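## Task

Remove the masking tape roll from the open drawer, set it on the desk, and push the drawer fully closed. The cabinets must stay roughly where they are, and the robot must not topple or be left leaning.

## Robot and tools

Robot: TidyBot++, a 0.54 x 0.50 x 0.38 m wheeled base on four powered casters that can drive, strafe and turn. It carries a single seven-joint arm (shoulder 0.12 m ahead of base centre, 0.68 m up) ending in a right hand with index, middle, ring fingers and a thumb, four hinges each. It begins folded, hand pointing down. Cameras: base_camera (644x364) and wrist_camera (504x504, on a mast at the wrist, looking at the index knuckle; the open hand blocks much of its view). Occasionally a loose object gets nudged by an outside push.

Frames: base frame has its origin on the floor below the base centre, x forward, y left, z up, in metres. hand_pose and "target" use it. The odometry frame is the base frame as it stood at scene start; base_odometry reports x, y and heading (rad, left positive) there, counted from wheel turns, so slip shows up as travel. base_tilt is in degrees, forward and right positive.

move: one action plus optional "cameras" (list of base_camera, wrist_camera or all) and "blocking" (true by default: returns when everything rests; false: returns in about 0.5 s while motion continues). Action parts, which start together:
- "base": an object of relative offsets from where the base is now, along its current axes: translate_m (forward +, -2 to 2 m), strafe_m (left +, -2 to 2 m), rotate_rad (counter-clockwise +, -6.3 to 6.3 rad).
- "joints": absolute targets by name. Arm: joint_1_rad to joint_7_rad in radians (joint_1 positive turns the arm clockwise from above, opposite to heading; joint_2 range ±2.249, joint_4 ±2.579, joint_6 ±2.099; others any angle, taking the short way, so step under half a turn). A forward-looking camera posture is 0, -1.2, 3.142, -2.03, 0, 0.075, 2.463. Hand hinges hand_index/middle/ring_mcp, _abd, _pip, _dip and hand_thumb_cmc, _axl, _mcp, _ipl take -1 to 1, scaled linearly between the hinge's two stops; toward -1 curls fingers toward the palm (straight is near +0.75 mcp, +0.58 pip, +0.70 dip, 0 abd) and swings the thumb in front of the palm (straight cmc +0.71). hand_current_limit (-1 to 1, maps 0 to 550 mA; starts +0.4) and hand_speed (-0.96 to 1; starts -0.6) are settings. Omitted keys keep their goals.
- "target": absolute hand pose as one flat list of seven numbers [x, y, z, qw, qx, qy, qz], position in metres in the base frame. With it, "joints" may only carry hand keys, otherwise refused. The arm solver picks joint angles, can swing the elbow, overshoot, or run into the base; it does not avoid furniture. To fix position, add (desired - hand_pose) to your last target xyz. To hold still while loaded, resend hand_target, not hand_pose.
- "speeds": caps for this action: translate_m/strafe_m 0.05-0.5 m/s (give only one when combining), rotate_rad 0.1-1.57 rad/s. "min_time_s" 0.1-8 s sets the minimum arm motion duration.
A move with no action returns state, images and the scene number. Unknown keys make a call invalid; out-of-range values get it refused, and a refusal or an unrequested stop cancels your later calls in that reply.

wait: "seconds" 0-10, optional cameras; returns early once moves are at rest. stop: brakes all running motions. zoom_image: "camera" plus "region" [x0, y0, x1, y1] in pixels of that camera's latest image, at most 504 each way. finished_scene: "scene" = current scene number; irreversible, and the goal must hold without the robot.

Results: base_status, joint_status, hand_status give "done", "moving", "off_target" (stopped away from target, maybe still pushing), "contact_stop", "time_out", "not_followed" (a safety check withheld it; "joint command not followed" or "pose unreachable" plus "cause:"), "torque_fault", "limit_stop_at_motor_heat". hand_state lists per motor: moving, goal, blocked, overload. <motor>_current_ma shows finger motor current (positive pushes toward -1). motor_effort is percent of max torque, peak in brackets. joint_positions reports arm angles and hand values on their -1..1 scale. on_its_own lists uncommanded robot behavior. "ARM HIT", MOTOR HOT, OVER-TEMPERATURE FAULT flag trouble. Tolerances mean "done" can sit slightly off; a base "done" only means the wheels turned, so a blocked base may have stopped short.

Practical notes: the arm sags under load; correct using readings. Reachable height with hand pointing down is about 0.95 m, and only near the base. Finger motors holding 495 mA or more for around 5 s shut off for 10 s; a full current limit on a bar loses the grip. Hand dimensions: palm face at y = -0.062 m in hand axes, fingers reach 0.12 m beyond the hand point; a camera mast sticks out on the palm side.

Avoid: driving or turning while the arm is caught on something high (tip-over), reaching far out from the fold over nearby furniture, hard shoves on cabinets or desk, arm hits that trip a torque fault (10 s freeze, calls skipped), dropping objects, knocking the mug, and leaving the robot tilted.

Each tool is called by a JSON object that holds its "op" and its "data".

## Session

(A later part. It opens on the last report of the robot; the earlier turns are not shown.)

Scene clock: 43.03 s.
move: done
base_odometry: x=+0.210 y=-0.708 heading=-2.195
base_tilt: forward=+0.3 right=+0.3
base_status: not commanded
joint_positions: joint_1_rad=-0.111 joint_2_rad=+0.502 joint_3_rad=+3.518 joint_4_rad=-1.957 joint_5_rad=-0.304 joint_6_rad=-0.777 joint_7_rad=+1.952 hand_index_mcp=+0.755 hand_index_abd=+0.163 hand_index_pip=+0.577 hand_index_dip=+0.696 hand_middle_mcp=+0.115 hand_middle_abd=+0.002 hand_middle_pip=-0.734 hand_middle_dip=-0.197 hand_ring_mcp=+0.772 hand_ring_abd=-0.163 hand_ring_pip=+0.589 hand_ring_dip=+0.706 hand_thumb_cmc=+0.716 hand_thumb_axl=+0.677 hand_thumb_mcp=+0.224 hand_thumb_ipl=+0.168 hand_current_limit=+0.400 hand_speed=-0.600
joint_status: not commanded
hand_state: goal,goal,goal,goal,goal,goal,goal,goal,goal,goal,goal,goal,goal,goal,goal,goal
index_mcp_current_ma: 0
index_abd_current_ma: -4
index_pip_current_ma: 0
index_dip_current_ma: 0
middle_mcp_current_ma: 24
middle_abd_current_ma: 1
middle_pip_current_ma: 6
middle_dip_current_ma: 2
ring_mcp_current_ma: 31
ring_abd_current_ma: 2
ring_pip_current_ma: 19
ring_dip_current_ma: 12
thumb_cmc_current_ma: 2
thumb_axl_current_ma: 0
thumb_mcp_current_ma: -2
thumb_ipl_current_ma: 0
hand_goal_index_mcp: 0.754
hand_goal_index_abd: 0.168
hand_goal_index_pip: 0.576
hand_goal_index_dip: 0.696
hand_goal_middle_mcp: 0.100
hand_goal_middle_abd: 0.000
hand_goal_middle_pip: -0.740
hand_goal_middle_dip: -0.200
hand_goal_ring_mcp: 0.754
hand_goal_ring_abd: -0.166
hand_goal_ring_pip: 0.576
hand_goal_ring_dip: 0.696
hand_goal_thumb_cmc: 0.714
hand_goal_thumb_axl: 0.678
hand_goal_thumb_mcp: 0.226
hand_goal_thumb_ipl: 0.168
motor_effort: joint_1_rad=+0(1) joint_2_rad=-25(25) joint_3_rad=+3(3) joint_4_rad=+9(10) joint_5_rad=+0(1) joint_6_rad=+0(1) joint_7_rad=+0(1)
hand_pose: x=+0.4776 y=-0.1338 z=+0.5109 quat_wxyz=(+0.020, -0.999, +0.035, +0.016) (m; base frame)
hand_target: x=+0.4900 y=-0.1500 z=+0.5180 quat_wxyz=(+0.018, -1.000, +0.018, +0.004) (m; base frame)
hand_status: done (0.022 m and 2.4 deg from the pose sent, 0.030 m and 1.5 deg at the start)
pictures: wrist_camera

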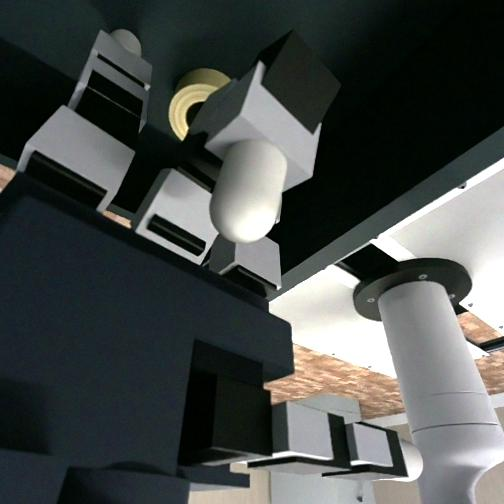

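{"op": "move", "data": {"joints": {"hand_index_abd":-0.3,"hand_ring_abd":0.3}, "cameras": ["wrist_camera"]}}

Scene clock: 43.93 s.
move: off_target
base_odometry: x=+0.210 y=-0.708 heading=-2.195
base_tilt: forward=+0.3 right=+0.3
base_status: not commanded
joint_positions: joint_1_rad=-0.109 joint_2_rad=+0.502 joint_3_rad=+3.518 joint_4_rad=-1.951 joint_5_rad=-0.304 joint_6_rad=-0.777 joint_7_rad=+1.952 hand_index_mcp=+0.755 hand_index_abd=-0.124 hand_index_pip=+0.577 hand_index_dip=+0.696 hand_middle_mcp=+0.115 hand_middle_abd=+0.002 hand_middle_pip=-0.734 hand_middle_dip=-0.197 hand_ring_mcp=+0.755 hand_ring_abd=+0.115 hand_ring_pip=+0.578 hand_ring_dip=+0.699 hand_thumb_cmc=+0.716 hand_thumb_axl=+0.677 hand_thumb_mcp=+0.224 hand_thumb_ipl=+0.168 hand_current_limit=+0.400 hand_speed=-0.600
joint_status: hand_index_abd off_target (ended at -0.124, target -0.300); hand_ring_abd off_target (ended at +0.115, target +0.300)
hand_state: goal,blocked,goal,goal,goal,goal,goal,goal,goal,blocked,goal,goal,goal,goal,goal,goal
index_mcp_current_ma: 0
index_abd_current_ma: 385
index_pip_current_ma: 0
index_dip_current_ma: 0
middle_mcp_current_ma: 24
middle_abd_current_ma: 1
middle_pip_current_ma: 6
middle_dip_current_ma: 2
ring_mcp_current_ma: 1
ring_abd_current_ma: -385
ring_pip_current_ma: 1
ring_dip_current_ma: 2
thumb_cmc_current_ma: 2
thumb_axl_current_ma: 0
thumb_mcp_current_ma: -2
thumb_ipl_current_ma: 0
hand_goal_index_mcp: 0.754
hand_goal_index_abd: -0.300
hand_goal_index_pip: 0.576
hand_goal_index_dip: 0.696
hand_goal_middle_mcp: 0.100
hand_goal_middle_abd: 0.000
hand_goal_middle_pip: -0.740
hand_goal_middle_dip: -0.200
hand_goal_ring_mcp: 0.754
hand_goal_ring_abd: 0.300
hand_goal_ring_pip: 0.576
hand_goal_ring_dip: 0.696
hand_goal_thumb_cmc: 0.714
hand_goal_thumb_axl: 0.678
hand_goal_thumb_mcp: 0.226
hand_goal_thumb_ipl: 0.168
motor_effort: joint_1_rad=+0(1) joint_2_rad=-26(26) joint_3_rad=+2(2) joint_4_rad=+10(10) joint_5_rad=+0(1) joint_6_rad=+0(2) joint_7_rad=+0(1)
hand_pose: x=+0.4804 y=-0.1349 z=+0.5119 quat_wxyz=(+0.020, -0.999, +0.035, +0.014) (m; base frame)
hand_target: x=+0.4900 y=-0.1500 z=+0.5180 quat_wxyz=(+0.018, -1.000, +0.018, +0.004) (m; base frame)
hand_status: not commanded
pictures: wrist_camera

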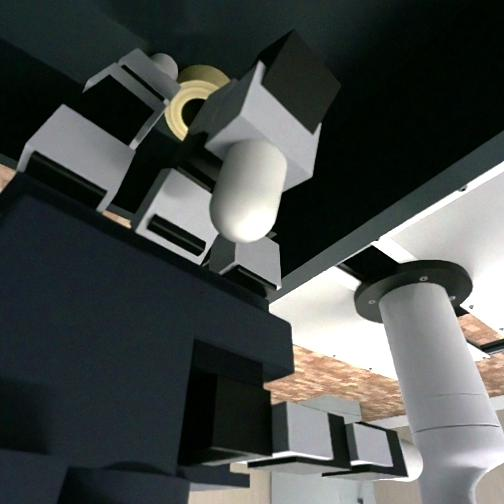

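{"op": "move", "data": {"target": [0.4900, -0.150, 0.60, -0.018, 0.9997, -0.018, -0.004], "min_time_s": 3, "cameras": ["wrist_camera"]}}

Scene clock: 47.40 s.
move: done
base_odometry: x=+0.210 y=-0.708 heading=-2.195
base_tilt: forward=+0.3 right=+0.3
base_status: not commanded
joint_positions: joint_1_rad=-0.093 joint_2_rad=+0.395 joint_3_rad=+3.518 joint_4_rad=-1.844 joint_5_rad=-0.237 joint_6_rad=-0.956 joint_7_rad=+1.951 hand_index_mcp=+0.755 hand_index_abd=-0.124 hand_index_pip=+0.577 hand_index_dip=+0.696 hand_middle_mcp=+0.115 hand_middle_abd=+0.002 hand_middle_pip=-0.734 hand_middle_dip=-0.197 hand_ring_mcp=+0.755 hand_ring_abd=+0.115 hand_ring_pip=+0.578 hand_ring_dip=+0.699 hand_thumb_cmc=+0.716 hand_thumb_axl=+0.677 hand_thumb_mcp=+0.224 hand_thumb_ipl=+0.168 hand_current_limit=+0.400 hand_speed=-0.600
joint_status: not commanded
hand_state: goal,blocked,goal,goal,goal,goal,goal,goal,goal,blocked,goal,goal,goal,goal,goal,goal
index_mcp_current_ma: 0
index_abd_current_ma: 385
index_pip_current_ma: 0
index_dip_current_ma: 0
middle_mcp_current_ma: 24
middle_abd_current_ma: 1
middle_pip_current_ma: 6
middle_dip_current_ma: 2
ring_mcp_current_ma: 0
ring_abd_current_ma: -385
ring_pip_current_ma: 1
ring_dip_current_ma: 2
thumb_cmc_current_ma: 2
thumb_axl_current_ma: 0
thumb_mcp_current_ma: -2
thumb_ipl_current_ma: 0
hand_goal_index_mcp: 0.754
hand_goal_index_abd: -0.300
hand_goal_index_pip: 0.576
hand_goal_index_dip: 0.696
hand_goal_middle_mcp: 0.100
hand_goal_middle_abd: 0.000
hand_goal_middle_pip: -0.740
hand_goal_middle_dip: -0.200
hand_goal_ring_mcp: 0.754
hand_goal_ring_abd: 0.300
hand_goal_ring_pip: 0.576
hand_goal_ring_dip: 0.696
hand_goal_thumb_cmc: 0.714
hand_goal_thumb_axl: 0.678
hand_goal_thumb_mcp: 0.226
hand_goal_thumb_ipl: 0.168
motor_effort: joint_1_rad=+0(1) joint_2_rad=-25(26) joint_3_rad=+2(2) joint_4_rad=+12(12) joint_5_rad=+0(1) joint_6_rad=+0(1) joint_7_rad=+0(1)
hand_pose: x=+0.4968 y=-0.1423 z=+0.5762 quat_wxyz=(+0.027, -1.000, +0.009, +0.001) (m; base frame)
hand_target: x=+0.4900 y=-0.1500 z=+0.6000 quat_wxyz=(+0.018, -1.000, +0.018, +0.004) (m; base frame)
hand_status: done (0.026 m and 1.5 deg from the pose sent, 0.090 m and 2.3 deg at the start)
pictures: wrist_camera

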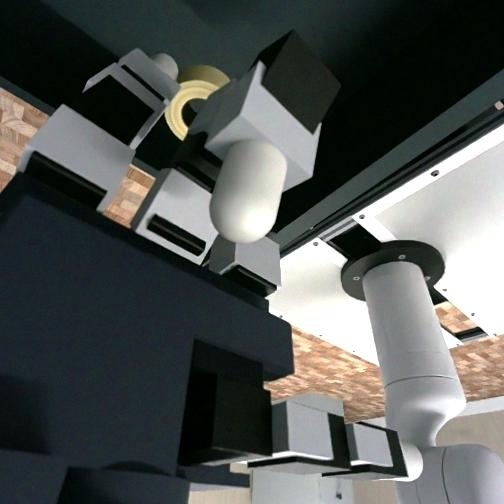

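{"op": "move", "data": {"target": [0.44, -0.150, 0.80, -0.018, 0.9997, -0.018, -0.004], "min_time_s": 2.5, "cameras": ["wrist_camera"]}}

Scene clock: 51.77 s.
move: done
base_odometry: x=+0.210 y=-0.708 heading=-2.195
base_tilt: forward=+0.3 right=+0.3
base_status: not commanded
joint_positions: joint_1_rad=+0.016 joint_2_rad=+0.128 joint_3_rad=+3.374 joint_4_rad=-1.492 joint_5_rad=-0.109 joint_6_rad=-1.539 joint_7_rad=+1.851 hand_index_mcp=+0.754 hand_index_abd=-0.124 hand_index_pip=+0.577 hand_index_dip=+0.696 hand_middle_mcp=+0.114 hand_middle_abd=+0.002 hand_middle_pip=-0.734 hand_middle_dip=-0.197 hand_ring_mcp=+0.754 hand_ring_abd=+0.115 hand_ring_pip=+0.578 hand_ring_dip=+0.699 hand_thumb_cmc=+0.716 hand_thumb_axl=+0.677 hand_thumb_mcp=+0.224 hand_thumb_ipl=+0.168 hand_current_limit=+0.400 hand_speed=-0.600
joint_status: not commanded
hand_state: goal,blocked,goal,goal,goal,goal,goal,goal,goal,blocked,goal,goal,goal,goal,goal,goal
index_mcp_current_ma: 0
index_abd_current_ma: 385
index_pip_current_ma: 0
index_dip_current_ma: 0
middle_mcp_current_ma: 23
middle_abd_current_ma: 1
middle_pip_current_ma: 6
middle_dip_current_ma: 2
ring_mcp_current_ma: 0
ring_abd_current_ma: -385
ring_pip_current_ma: 1
ring_dip_current_ma: 2
thumb_cmc_current_ma: 1
thumb_axl_current_ma: 0
thumb_mcp_current_ma: -2
thumb_ipl_current_ma: 0
hand_goal_index_mcp: 0.754
hand_goal_index_abd: -0.300
hand_goal_index_pip: 0.576
hand_goal_index_dip: 0.696
hand_goal_middle_mcp: 0.100
hand_goal_middle_abd: 0.000
hand_goal_middle_pip: -0.740
hand_goal_middle_dip: -0.200
hand_goal_ring_mcp: 0.754
hand_goal_ring_abd: 0.300
hand_goal_ring_pip: 0.576
hand_goal_ring_dip: 0.696
hand_goal_thumb_cmc: 0.714
hand_goal_thumb_axl: 0.678
hand_goal_thumb_mcp: 0.226
hand_goal_thumb_ipl: 0.168
motor_effort: joint_1_rad=+0(1) joint_2_rad=-20(26) joint_3_rad=+0(2) joint_4_rad=+14(15) joint_5_rad=-1(1) joint_6_rad=+0(1) joint_7_rad=+1(1)
hand_pose: x=+0.4620 y=-0.1385 z=+0.7769 quat_wxyz=(+0.040, -0.999, -0.014, -0.004) (m; base frame)
hand_target: x=+0.4400 y=-0.1500 z=+0.8000 quat_wxyz=(+0.018, -1.000, +0.018, +0.004) (m; base frame)
hand_status: done (0.034 m and 4.6 deg from the pose sent, 0.231 m and 1.5 deg at the start)
pictures: wrist_camera

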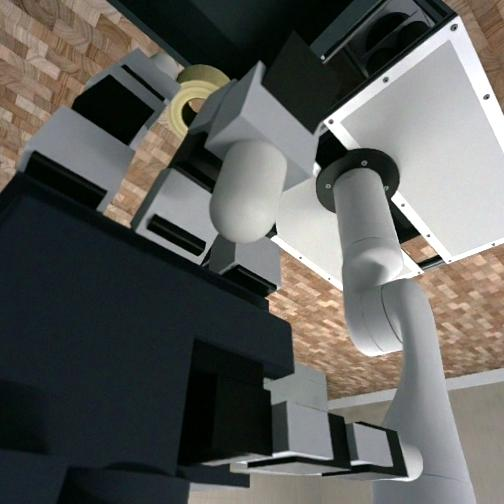

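{"op": "move", "data": {"base": {"translate_m":-0.15,"strafe_m":0.45}, "cameras": []}}

{"op": "move", "data": {"base": {"rotate_rad":1.58}, "speeds": {"rotate_rad":0.8}, "cameras": ["all"]}}

Scene clock: 54.93 s.
move: done
base_odometry: x=+0.663 y=-0.850 heading=-2.196
base_tilt: forward=+0.2 right=+0.3
base_status: done
joint_positions: joint_1_rad=+0.024 joint_2_rad=+0.127 joint_3_rad=+3.366 joint_4_rad=-1.491 joint_5_rad=-0.103 joint_6_rad=-1.543 joint_7_rad=+1.851 hand_index_mcp=+0.753 hand_index_abd=-0.124 hand_index_pip=+0.577 hand_index_dip=+0.696 hand_middle_mcp=+0.114 hand_middle_abd=+0.002 hand_middle_pip=-0.734 hand_middle_dip=-0.197 hand_ring_mcp=+0.752 hand_ring_abd=+0.115 hand_ring_pip=+0.577 hand_ring_dip=+0.698 hand_thumb_cmc=+0.715 hand_thumb_axl=+0.677 hand_thumb_mcp=+0.224 hand_thumb_ipl=+0.168 hand_current_limit=+0.400 hand_speed=-0.600
joint_status: not commanded
hand_state: goal,blocked,goal,goal,goal,goal,goal,goal,goal,blocked,goal,goal,goal,goal,goal,goal
index_mcp_current_ma: -1
index_abd_current_ma: 385
index_pip_current_ma: 0
index_dip_current_ma: 0
middle_mcp_current_ma: 21
middle_abd_current_ma: 1
middle_pip_current_ma: 6
middle_dip_current_ma: 2
ring_mcp_current_ma: -1
ring_abd_current_ma: -385
ring_pip_current_ma: 1
ring_dip_current_ma: 2
thumb_cmc_current_ma: 1
thumb_axl_current_ma: 0
thumb_mcp_current_ma: -2
thumb_ipl_current_ma: 0
hand_goal_index_mcp: 0.754
hand_goal_index_abd: -0.300
hand_goal_index_pip: 0.576
hand_goal_index_dip: 0.696
hand_goal_middle_mcp: 0.100
hand_goal_middle_abd: 0.000
hand_goal_middle_pip: -0.740
hand_goal_middle_dip: -0.200
hand_goal_ring_mcp: 0.754
hand_goal_ring_abd: 0.300
hand_goal_ring_pip: 0.576
hand_goal_ring_dip: 0.696
hand_goal_thumb_cmc: 0.714
hand_goal_thumb_axl: 0.678
hand_goal_thumb_mcp: 0.226
hand_goal_thumb_ipl: 0.168
motor_effort: joint_1_rad=+0(2) joint_2_rad=-19(21) joint_3_rad=+0(2) joint_4_rad=+14(15) joint_5_rad=-1(2) joint_6_rad=+0(1) joint_7_rad=+1(1)
hand_pose: x=+0.4600 y=-0.1397 z=+0.7778 quat_wxyz=(+0.038, -0.999, -0.015, -0.002) (m; base frame)
hand_target: x=+0.4400 y=-0.1500 z=+0.8000 quat_wxyz=(+0.018, -1.000, +0.018, +0.004) (m; base frame)
hand_status: not commanded
pictures: none
No camera images: "cameras" was empty.

Scene clock: 57.70 s.
move: done
base_odometry: x=+0.663 y=-0.850 heading=-0.616
base_tilt: forward=+0.3 right=+0.3
base_status: done
joint_positions: joint_1_rad=+0.028 joint_2_rad=+0.126 joint_3_rad=+3.363 joint_4_rad=-1.491 joint_5_rad=-0.100 joint_6_rad=-1.543 joint_7_rad=+1.851 hand_index_mcp=+0.753 hand_index_abd=-0.124 hand_index_pip=+0.577 hand_index_dip=+0.696 hand_middle_mcp=+0.114 hand_middle_abd=+0.002 hand_middle_pip=-0.734 hand_middle_dip=-0.197 hand_ring_mcp=+0.752 hand_ring_abd=+0.115 hand_ring_pip=+0.577 hand_ring_dip=+0.698 hand_thumb_cmc=+0.715 hand_thumb_axl=+0.677 hand_thumb_mcp=+0.224 hand_thumb_ipl=+0.168 hand_current_limit=+0.400 hand_speed=-0.600
joint_status: not commanded
hand_state: goal,blocked,goal,goal,goal,goal,goal,goal,goal,blocked,goal,goal,goal,goal,goal,goal
index_mcp_current_ma: -1
index_abd_current_ma: 385
index_pip_current_ma: 0
index_dip_current_ma: 0
middle_mcp_current_ma: 21
middle_abd_current_ma: 1
middle_pip_current_ma: 6
middle_dip_current_ma: 2
ring_mcp_current_ma: -1
ring_abd_current_ma: -385
ring_pip_current_ma: 1
ring_dip_current_ma: 2
thumb_cmc_current_ma: 1
thumb_axl_current_ma: 0
thumb_mcp_current_ma: -2
thumb_ipl_current_ma: 0
hand_goal_index_mcp: 0.754
hand_goal_index_abd: -0.300
hand_goal_index_pip: 0.576
hand_goal_index_dip: 0.696
hand_goal_middle_mcp: 0.100
hand_goal_middle_abd: 0.000
hand_goal_middle_pip: -0.740
hand_goal_middle_dip: -0.200
hand_goal_ring_mcp: 0.754
hand_goal_ring_abd: 0.300
hand_goal_ring_pip: 0.576
hand_goal_ring_dip: 0.696
hand_goal_thumb_cmc: 0.714
hand_goal_thumb_axl: 0.678
hand_goal_thumb_mcp: 0.226
hand_goal_thumb_ipl: 0.168
motor_effort: joint_1_rad=+0(2) joint_2_rad=-20(21) joint_3_rad=+0(2) joint_4_rad=+14(14) joint_5_rad=-1(2) joint_6_rad=+0(1) joint_7_rad=+0(1)
hand_pose: x=+0.4596 y=-0.1411 z=+0.7780 quat_wxyz=(+0.037, -0.999, -0.014, -0.001) (m; base frame)
hand_target: x=+0.4400 y=-0.1500 z=+0.8000 quat_wxyz=(+0.018, -1.000, +0.018, +0.004) (m; base frame)
hand_status: not commanded
pictures: base_camera, wrist_camera

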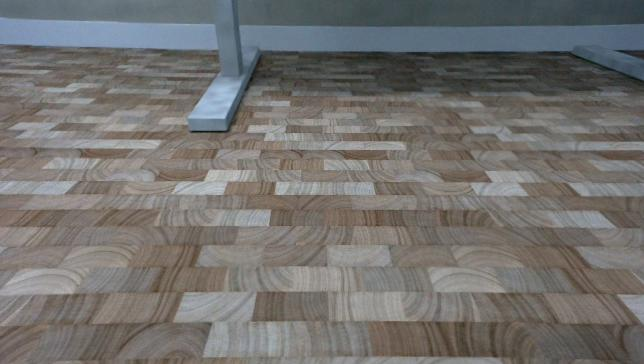

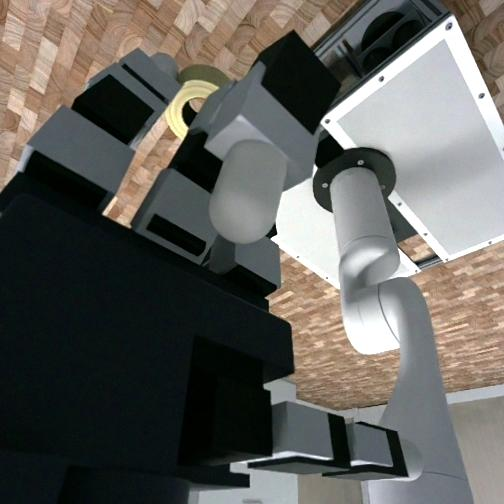

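{"op": "move", "data": {"joints": {"joint_1_rad":-0.2,"joint_2_rad":-1.2,"joint_3_rad":3.142,"joint_4_rad":-2.03,"joint_5_rad":0,"joint_6_rad":-0.25,"joint_7_rad":2.35}, "min_time_s": 2.5, "cameras": ["wrist_camera"]}}

Scene clock: 61.20 s.
move: done
base_odometry: x=+0.663 y=-0.850 heading=-0.616
base_tilt: forward=+0.2 right=+0.3
base_status: not commanded
joint_positions: joint_1_rad=-0.181 joint_2_rad=-1.187 joint_3_rad=+3.164 joint_4_rad=-2.010 joint_5_rad=-0.055 joint_6_rad=-0.324 joint_7_rad=+2.277 hand_index_mcp=+0.759 hand_index_abd=-0.124 hand_index_pip=+0.577 hand_index_dip=+0.696 hand_middle_mcp=+0.102 hand_middle_abd=+0.002 hand_middle_pip=-0.739 hand_middle_dip=-0.197 hand_ring_mcp=+0.758 hand_ring_abd=+0.115 hand_ring_pip=+0.577 hand_ring_dip=+0.698 hand_thumb_cmc=+0.716 hand_thumb_axl=+0.677 hand_thumb_mcp=+0.226 hand_thumb_ipl=+0.168 hand_current_limit=+0.400 hand_speed=-0.600
joint_status: all done
hand_state: goal,blocked,goal,goal,goal,goal,goal,goal,goal,blocked,goal,goal,goal,goal,goal,goal
index_mcp_current_ma: 5
index_abd_current_ma: 385
index_pip_current_ma: 0
index_dip_current_ma: 0
middle_mcp_current_ma: 1
middle_abd_current_ma: 1
middle_pip_current_ma: 1
middle_dip_current_ma: 2
ring_mcp_current_ma: 4
ring_abd_current_ma: -385
ring_pip_current_ma: 1
ring_dip_current_ma: 2
thumb_cmc_current_ma: 2
thumb_axl_current_ma: 0
thumb_mcp_current_ma: 0
thumb_ipl_current_ma: 0
hand_goal_index_mcp: 0.754
hand_goal_index_abd: -0.300
hand_goal_index_pip: 0.576
hand_goal_index_dip: 0.696
hand_goal_middle_mcp: 0.100
hand_goal_middle_abd: 0.000
hand_goal_middle_pip: -0.740
hand_goal_middle_dip: -0.200
hand_goal_ring_mcp: 0.754
hand_goal_ring_abd: 0.300
hand_goal_ring_pip: 0.576
hand_goal_ring_dip: 0.696
hand_goal_thumb_cmc: 0.714
hand_goal_thumb_axl: 0.678
hand_goal_thumb_mcp: 0.226
hand_goal_thumb_ipl: 0.168
motor_effort: joint_1_rad=+0(1) joint_2_rad=+14(21) joint_3_rad=+0(1) joint_4_rad=+15(18) joint_5_rad=+0(2) joint_6_rad=+8(10) joint_7_rad=+1(2)
hand_pose: x=+0.2348 y=-0.0664 z=+1.2071 quat_wxyz=(-0.190, -0.497, -0.217, -0.818) (m; base frame)
hand_target: x=+0.2174 y=-0.0569 z=+1.2269 quat_wxyz=(-0.245, -0.454, -0.242, -0.822) (m; base frame)
hand_status: not commanded
pictures: wrist_camera

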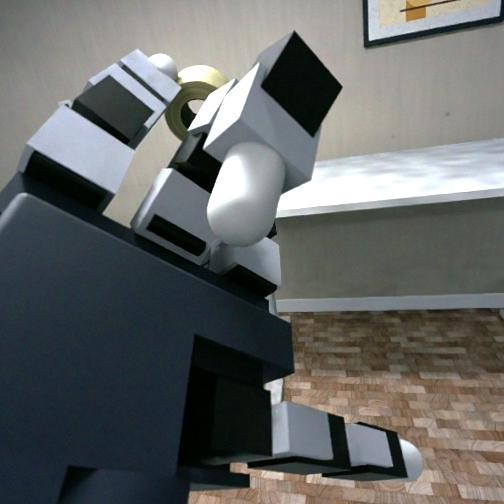

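{"op": "move", "data": {"joints": {"joint_1_rad":0,"joint_2_rad":0.196,"joint_3_rad":3.142,"joint_4_rad":-0.602,"joint_5_rad":0,"joint_6_rad":-1.557,"joint_7_rad":3.14}, "base": {"translate_m":0.2,"strafe_m":-0.1}, "speeds": {"translate_m":0.15}, "min_time_s": 3, "cameras": ["all"]}}

Scene clock: 66.77 s.
move: done
base_odometry: x=+0.769 y=-1.047 heading=-0.615
base_tilt: forward=+0.3 right=+0.3
base_status: done
joint_positions: joint_1_rad=-0.019 joint_2_rad=+0.191 joint_3_rad=+3.159 joint_4_rad=-0.635 joint_5_rad=-0.053 joint_6_rad=-1.491 joint_7_rad=+3.067 hand_index_mcp=+0.763 hand_index_abd=-0.124 hand_index_pip=+0.577 hand_index_dip=+0.696 hand_middle_mcp=+0.105 hand_middle_abd=+0.002 hand_middle_pip=-0.739 hand_middle_dip=-0.198 hand_ring_mcp=+0.761 hand_ring_abd=+0.115 hand_ring_pip=+0.577 hand_ring_dip=+0.698 hand_thumb_cmc=+0.720 hand_thumb_axl=+0.677 hand_thumb_mcp=+0.225 hand_thumb_ipl=+0.168 hand_current_limit=+0.400 hand_speed=-0.600
joint_status: all done
hand_state: goal,blocked,goal,goal,goal,goal,goal,goal,goal,blocked,goal,goal,goal,goal,goal,goal
index_mcp_current_ma: 11
index_abd_current_ma: 385
index_pip_current_ma: 1
index_dip_current_ma: 0
middle_mcp_current_ma: 6
middle_abd_current_ma: 1
middle_pip_current_ma: 0
middle_dip_current_ma: 2
ring_mcp_current_ma: 9
ring_abd_current_ma: -385
ring_pip_current_ma: 1
ring_dip_current_ma: 2
thumb_cmc_current_ma: 6
thumb_axl_current_ma: 0
thumb_mcp_current_ma: -1
thumb_ipl_current_ma: 0
hand_goal_index_mcp: 0.754
hand_goal_index_abd: -0.300
hand_goal_index_pip: 0.576
hand_goal_index_dip: 0.696
hand_goal_middle_mcp: 0.100
hand_goal_middle_abd: 0.000
hand_goal_middle_pip: -0.740
hand_goal_middle_dip: -0.200
hand_goal_ring_mcp: 0.754
hand_goal_ring_abd: 0.300
hand_goal_ring_pip: 0.576
hand_goal_ring_dip: 0.696
hand_goal_thumb_cmc: 0.714
hand_goal_thumb_axl: 0.678
hand_goal_thumb_mcp: 0.226
hand_goal_thumb_ipl: 0.168
motor_effort: joint_1_rad=+0(1) joint_2_rad=-22(24) joint_3_rad=+0(2) joint_4_rad=+14(17) joint_5_rad=+0(2) joint_6_rad=+7(10) joint_7_rad=+1(2)
hand_pose: x=+0.7088 y=-0.0097 z=+1.1634 quat_wxyz=(-0.255, -0.665, -0.630, -0.310) (m; base frame)
hand_target: x=+0.6994 y=-0.0217 z=+1.1612 quat_wxyz=(-0.271, -0.654, -0.652, -0.271) (m; base frame)
hand_status: not commanded
pictures: base_camera, wrist_camera

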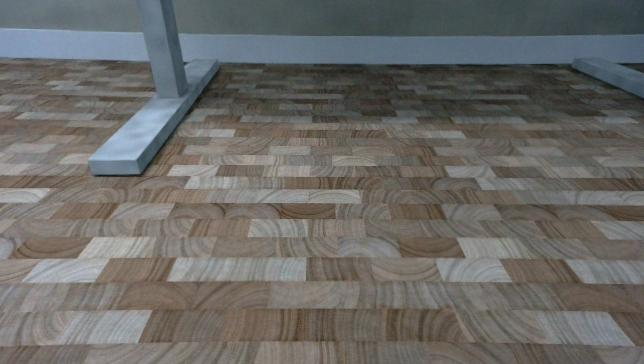

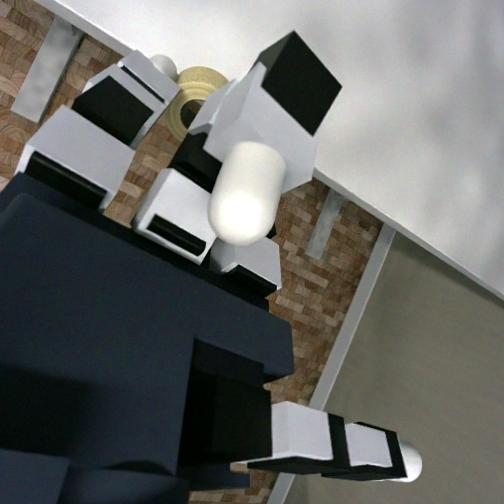

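{"op": "move", "data": {"base": {"translate_m":0.2}, "speeds": {"translate_m":0.15}, "cameras": ["all"]}}

Scene clock: 69.40 s.
move: done
base_odometry: x=+0.932 y=-1.163 heading=-0.616
base_tilt: forward=+0.3 right=+0.3
base_status: done
joint_positions: joint_1_rad=-0.018 joint_2_rad=+0.199 joint_3_rad=+3.159 joint_4_rad=-0.631 joint_5_rad=-0.052 joint_6_rad=-1.496 joint_7_rad=+3.068 hand_index_mcp=+0.763 hand_index_abd=-0.124 hand_index_pip=+0.577 hand_index_dip=+0.696 hand_middle_mcp=+0.105 hand_middle_abd=+0.002 hand_middle_pip=-0.739 hand_middle_dip=-0.198 hand_ring_mcp=+0.761 hand_ring_abd=+0.115 hand_ring_pip=+0.577 hand_ring_dip=+0.698 hand_thumb_cmc=+0.720 hand_thumb_axl=+0.677 hand_thumb_mcp=+0.225 hand_thumb_ipl=+0.168 hand_current_limit=+0.400 hand_speed=-0.600
joint_status: not commanded
hand_state: goal,blocked,goal,goal,goal,goal,goal,goal,goal,blocked,goal,goal,goal,goal,goal,goal
index_mcp_current_ma: 11
index_abd_current_ma: 385
index_pip_current_ma: 1
index_dip_current_ma: 0
middle_mcp_current_ma: 6
middle_abd_current_ma: 1
middle_pip_current_ma: 0
middle_dip_current_ma: 2
ring_mcp_current_ma: 9
ring_abd_current_ma: -385
ring_pip_current_ma: 1
ring_dip_current_ma: 2
thumb_cmc_current_ma: 6
thumb_axl_current_ma: 0
thumb_mcp_current_ma: -1
thumb_ipl_current_ma: 0
hand_goal_index_mcp: 0.754
hand_goal_index_abd: -0.300
hand_goal_index_pip: 0.576
hand_goal_index_dip: 0.696
hand_goal_middle_mcp: 0.100
hand_goal_middle_abd: 0.000
hand_goal_middle_pip: -0.740
hand_goal_middle_dip: -0.200
hand_goal_ring_mcp: 0.754
hand_goal_ring_abd: 0.300
hand_goal_ring_pip: 0.576
hand_goal_ring_dip: 0.696
hand_goal_thumb_cmc: 0.714
hand_goal_thumb_axl: 0.678
hand_goal_thumb_mcp: 0.226
hand_goal_thumb_ipl: 0.168
motor_effort: joint_1_rad=+0(1) joint_2_rad=-22(26) joint_3_rad=+0(1) joint_4_rad=+14(15) joint_5_rad=+0(1) joint_6_rad=+7(8) joint_7_rad=+1(1)
hand_pose: x=+0.7114 y=-0.0102 z=+1.1595 quat_wxyz=(-0.253, -0.666, -0.632, -0.306) (m; base frame)
hand_target: x=+0.6994 y=-0.0217 z=+1.1612 quat_wxyz=(-0.271, -0.654, -0.652, -0.271) (m; base frame)
hand_status: not commanded
pictures: base_camera, wrist_camera

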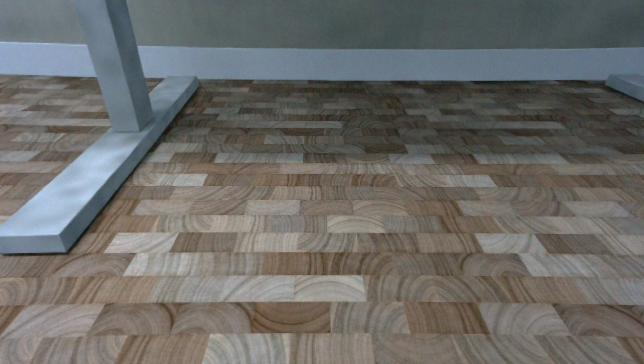

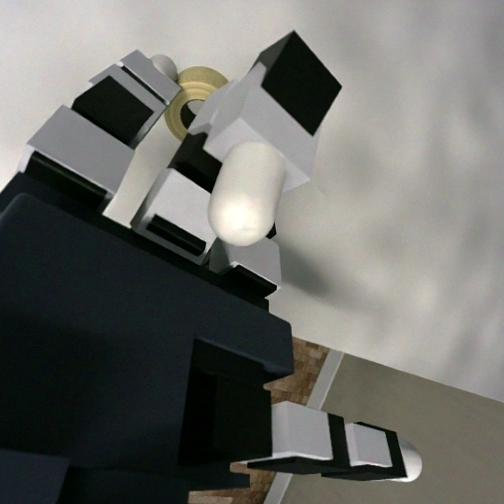

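{"op": "move", "data": {"target": [0.70, -0.02, 1.10, 0.2706, 0.6533, 0.6533, 0.2706], "min_time_s": 1.5, "cameras": ["wrist_camera"]}}

Scene clock: 71.50 s.
move: done
base_odometry: x=+0.932 y=-1.163 heading=-0.616
base_tilt: forward=+0.3 right=+0.3
base_status: not commanded
joint_positions: joint_1_rad=-0.018 joint_2_rad=+0.097 joint_3_rad=+3.159 joint_4_rad=-0.957 joint_5_rad=-0.052 joint_6_rad=-1.342 joint_7_rad=+3.069 hand_index_mcp=+0.731 hand_index_abd=-0.129 hand_index_pip=+0.560 hand_index_dip=+0.689 hand_middle_mcp=+0.106 hand_middle_abd=+0.002 hand_middle_pip=-0.739 hand_middle_dip=-0.198 hand_ring_mcp=+0.756 hand_ring_abd=+0.115 hand_ring_pip=+0.576 hand_ring_dip=+0.697 hand_thumb_cmc=+0.720 hand_thumb_axl=+0.677 hand_thumb_mcp=+0.225 hand_thumb_ipl=+0.168 hand_current_limit=+0.400 hand_speed=-0.600
joint_status: not commanded
hand_state: blocked,blocked,goal,goal,goal,goal,goal,goal,goal,blocked,goal,goal,goal,goal,goal,goal
index_mcp_current_ma: -44
index_abd_current_ma: 385
index_pip_current_ma: -25
index_dip_current_ma: -7
middle_mcp_current_ma: 6
middle_abd_current_ma: 1
middle_pip_current_ma: 0
middle_dip_current_ma: 2
ring_mcp_current_ma: 2
ring_abd_current_ma: -385
ring_pip_current_ma: 0
ring_dip_current_ma: 1
thumb_cmc_current_ma: 6
thumb_axl_current_ma: 0
thumb_mcp_current_ma: -1
thumb_ipl_current_ma: 0
hand_goal_index_mcp: 0.754
hand_goal_index_abd: -0.300
hand_goal_index_pip: 0.576
hand_goal_index_dip: 0.696
hand_goal_middle_mcp: 0.100
hand_goal_middle_abd: 0.000
hand_goal_middle_pip: -0.740
hand_goal_middle_dip: -0.200
hand_goal_ring_mcp: 0.754
hand_goal_ring_abd: 0.300
hand_goal_ring_pip: 0.576
hand_goal_ring_dip: 0.696
hand_goal_thumb_cmc: 0.714
hand_goal_thumb_axl: 0.678
hand_goal_thumb_mcp: 0.226
hand_goal_thumb_ipl: 0.168
motor_effort: joint_1_rad=+0(1) joint_2_rad=-18(23) joint_3_rad=+0(1) joint_4_rad=+14(15) joint_5_rad=+0(1) joint_6_rad=+5(7) joint_7_rad=+1(1)
hand_pose: x=+0.6995 y=-0.0123 z=+1.0896 quat_wxyz=(-0.230, -0.679, -0.637, -0.284) (m; base frame)
hand_target: x=+0.7000 y=-0.0200 z=+1.1000 quat_wxyz=(-0.271, -0.653, -0.653, -0.271) (m; base frame)
hand_status: done (0.013 m and 6.0 deg from the pose sent, 0.061 m and 5.4 deg at the start)
pictures: wrist_camera

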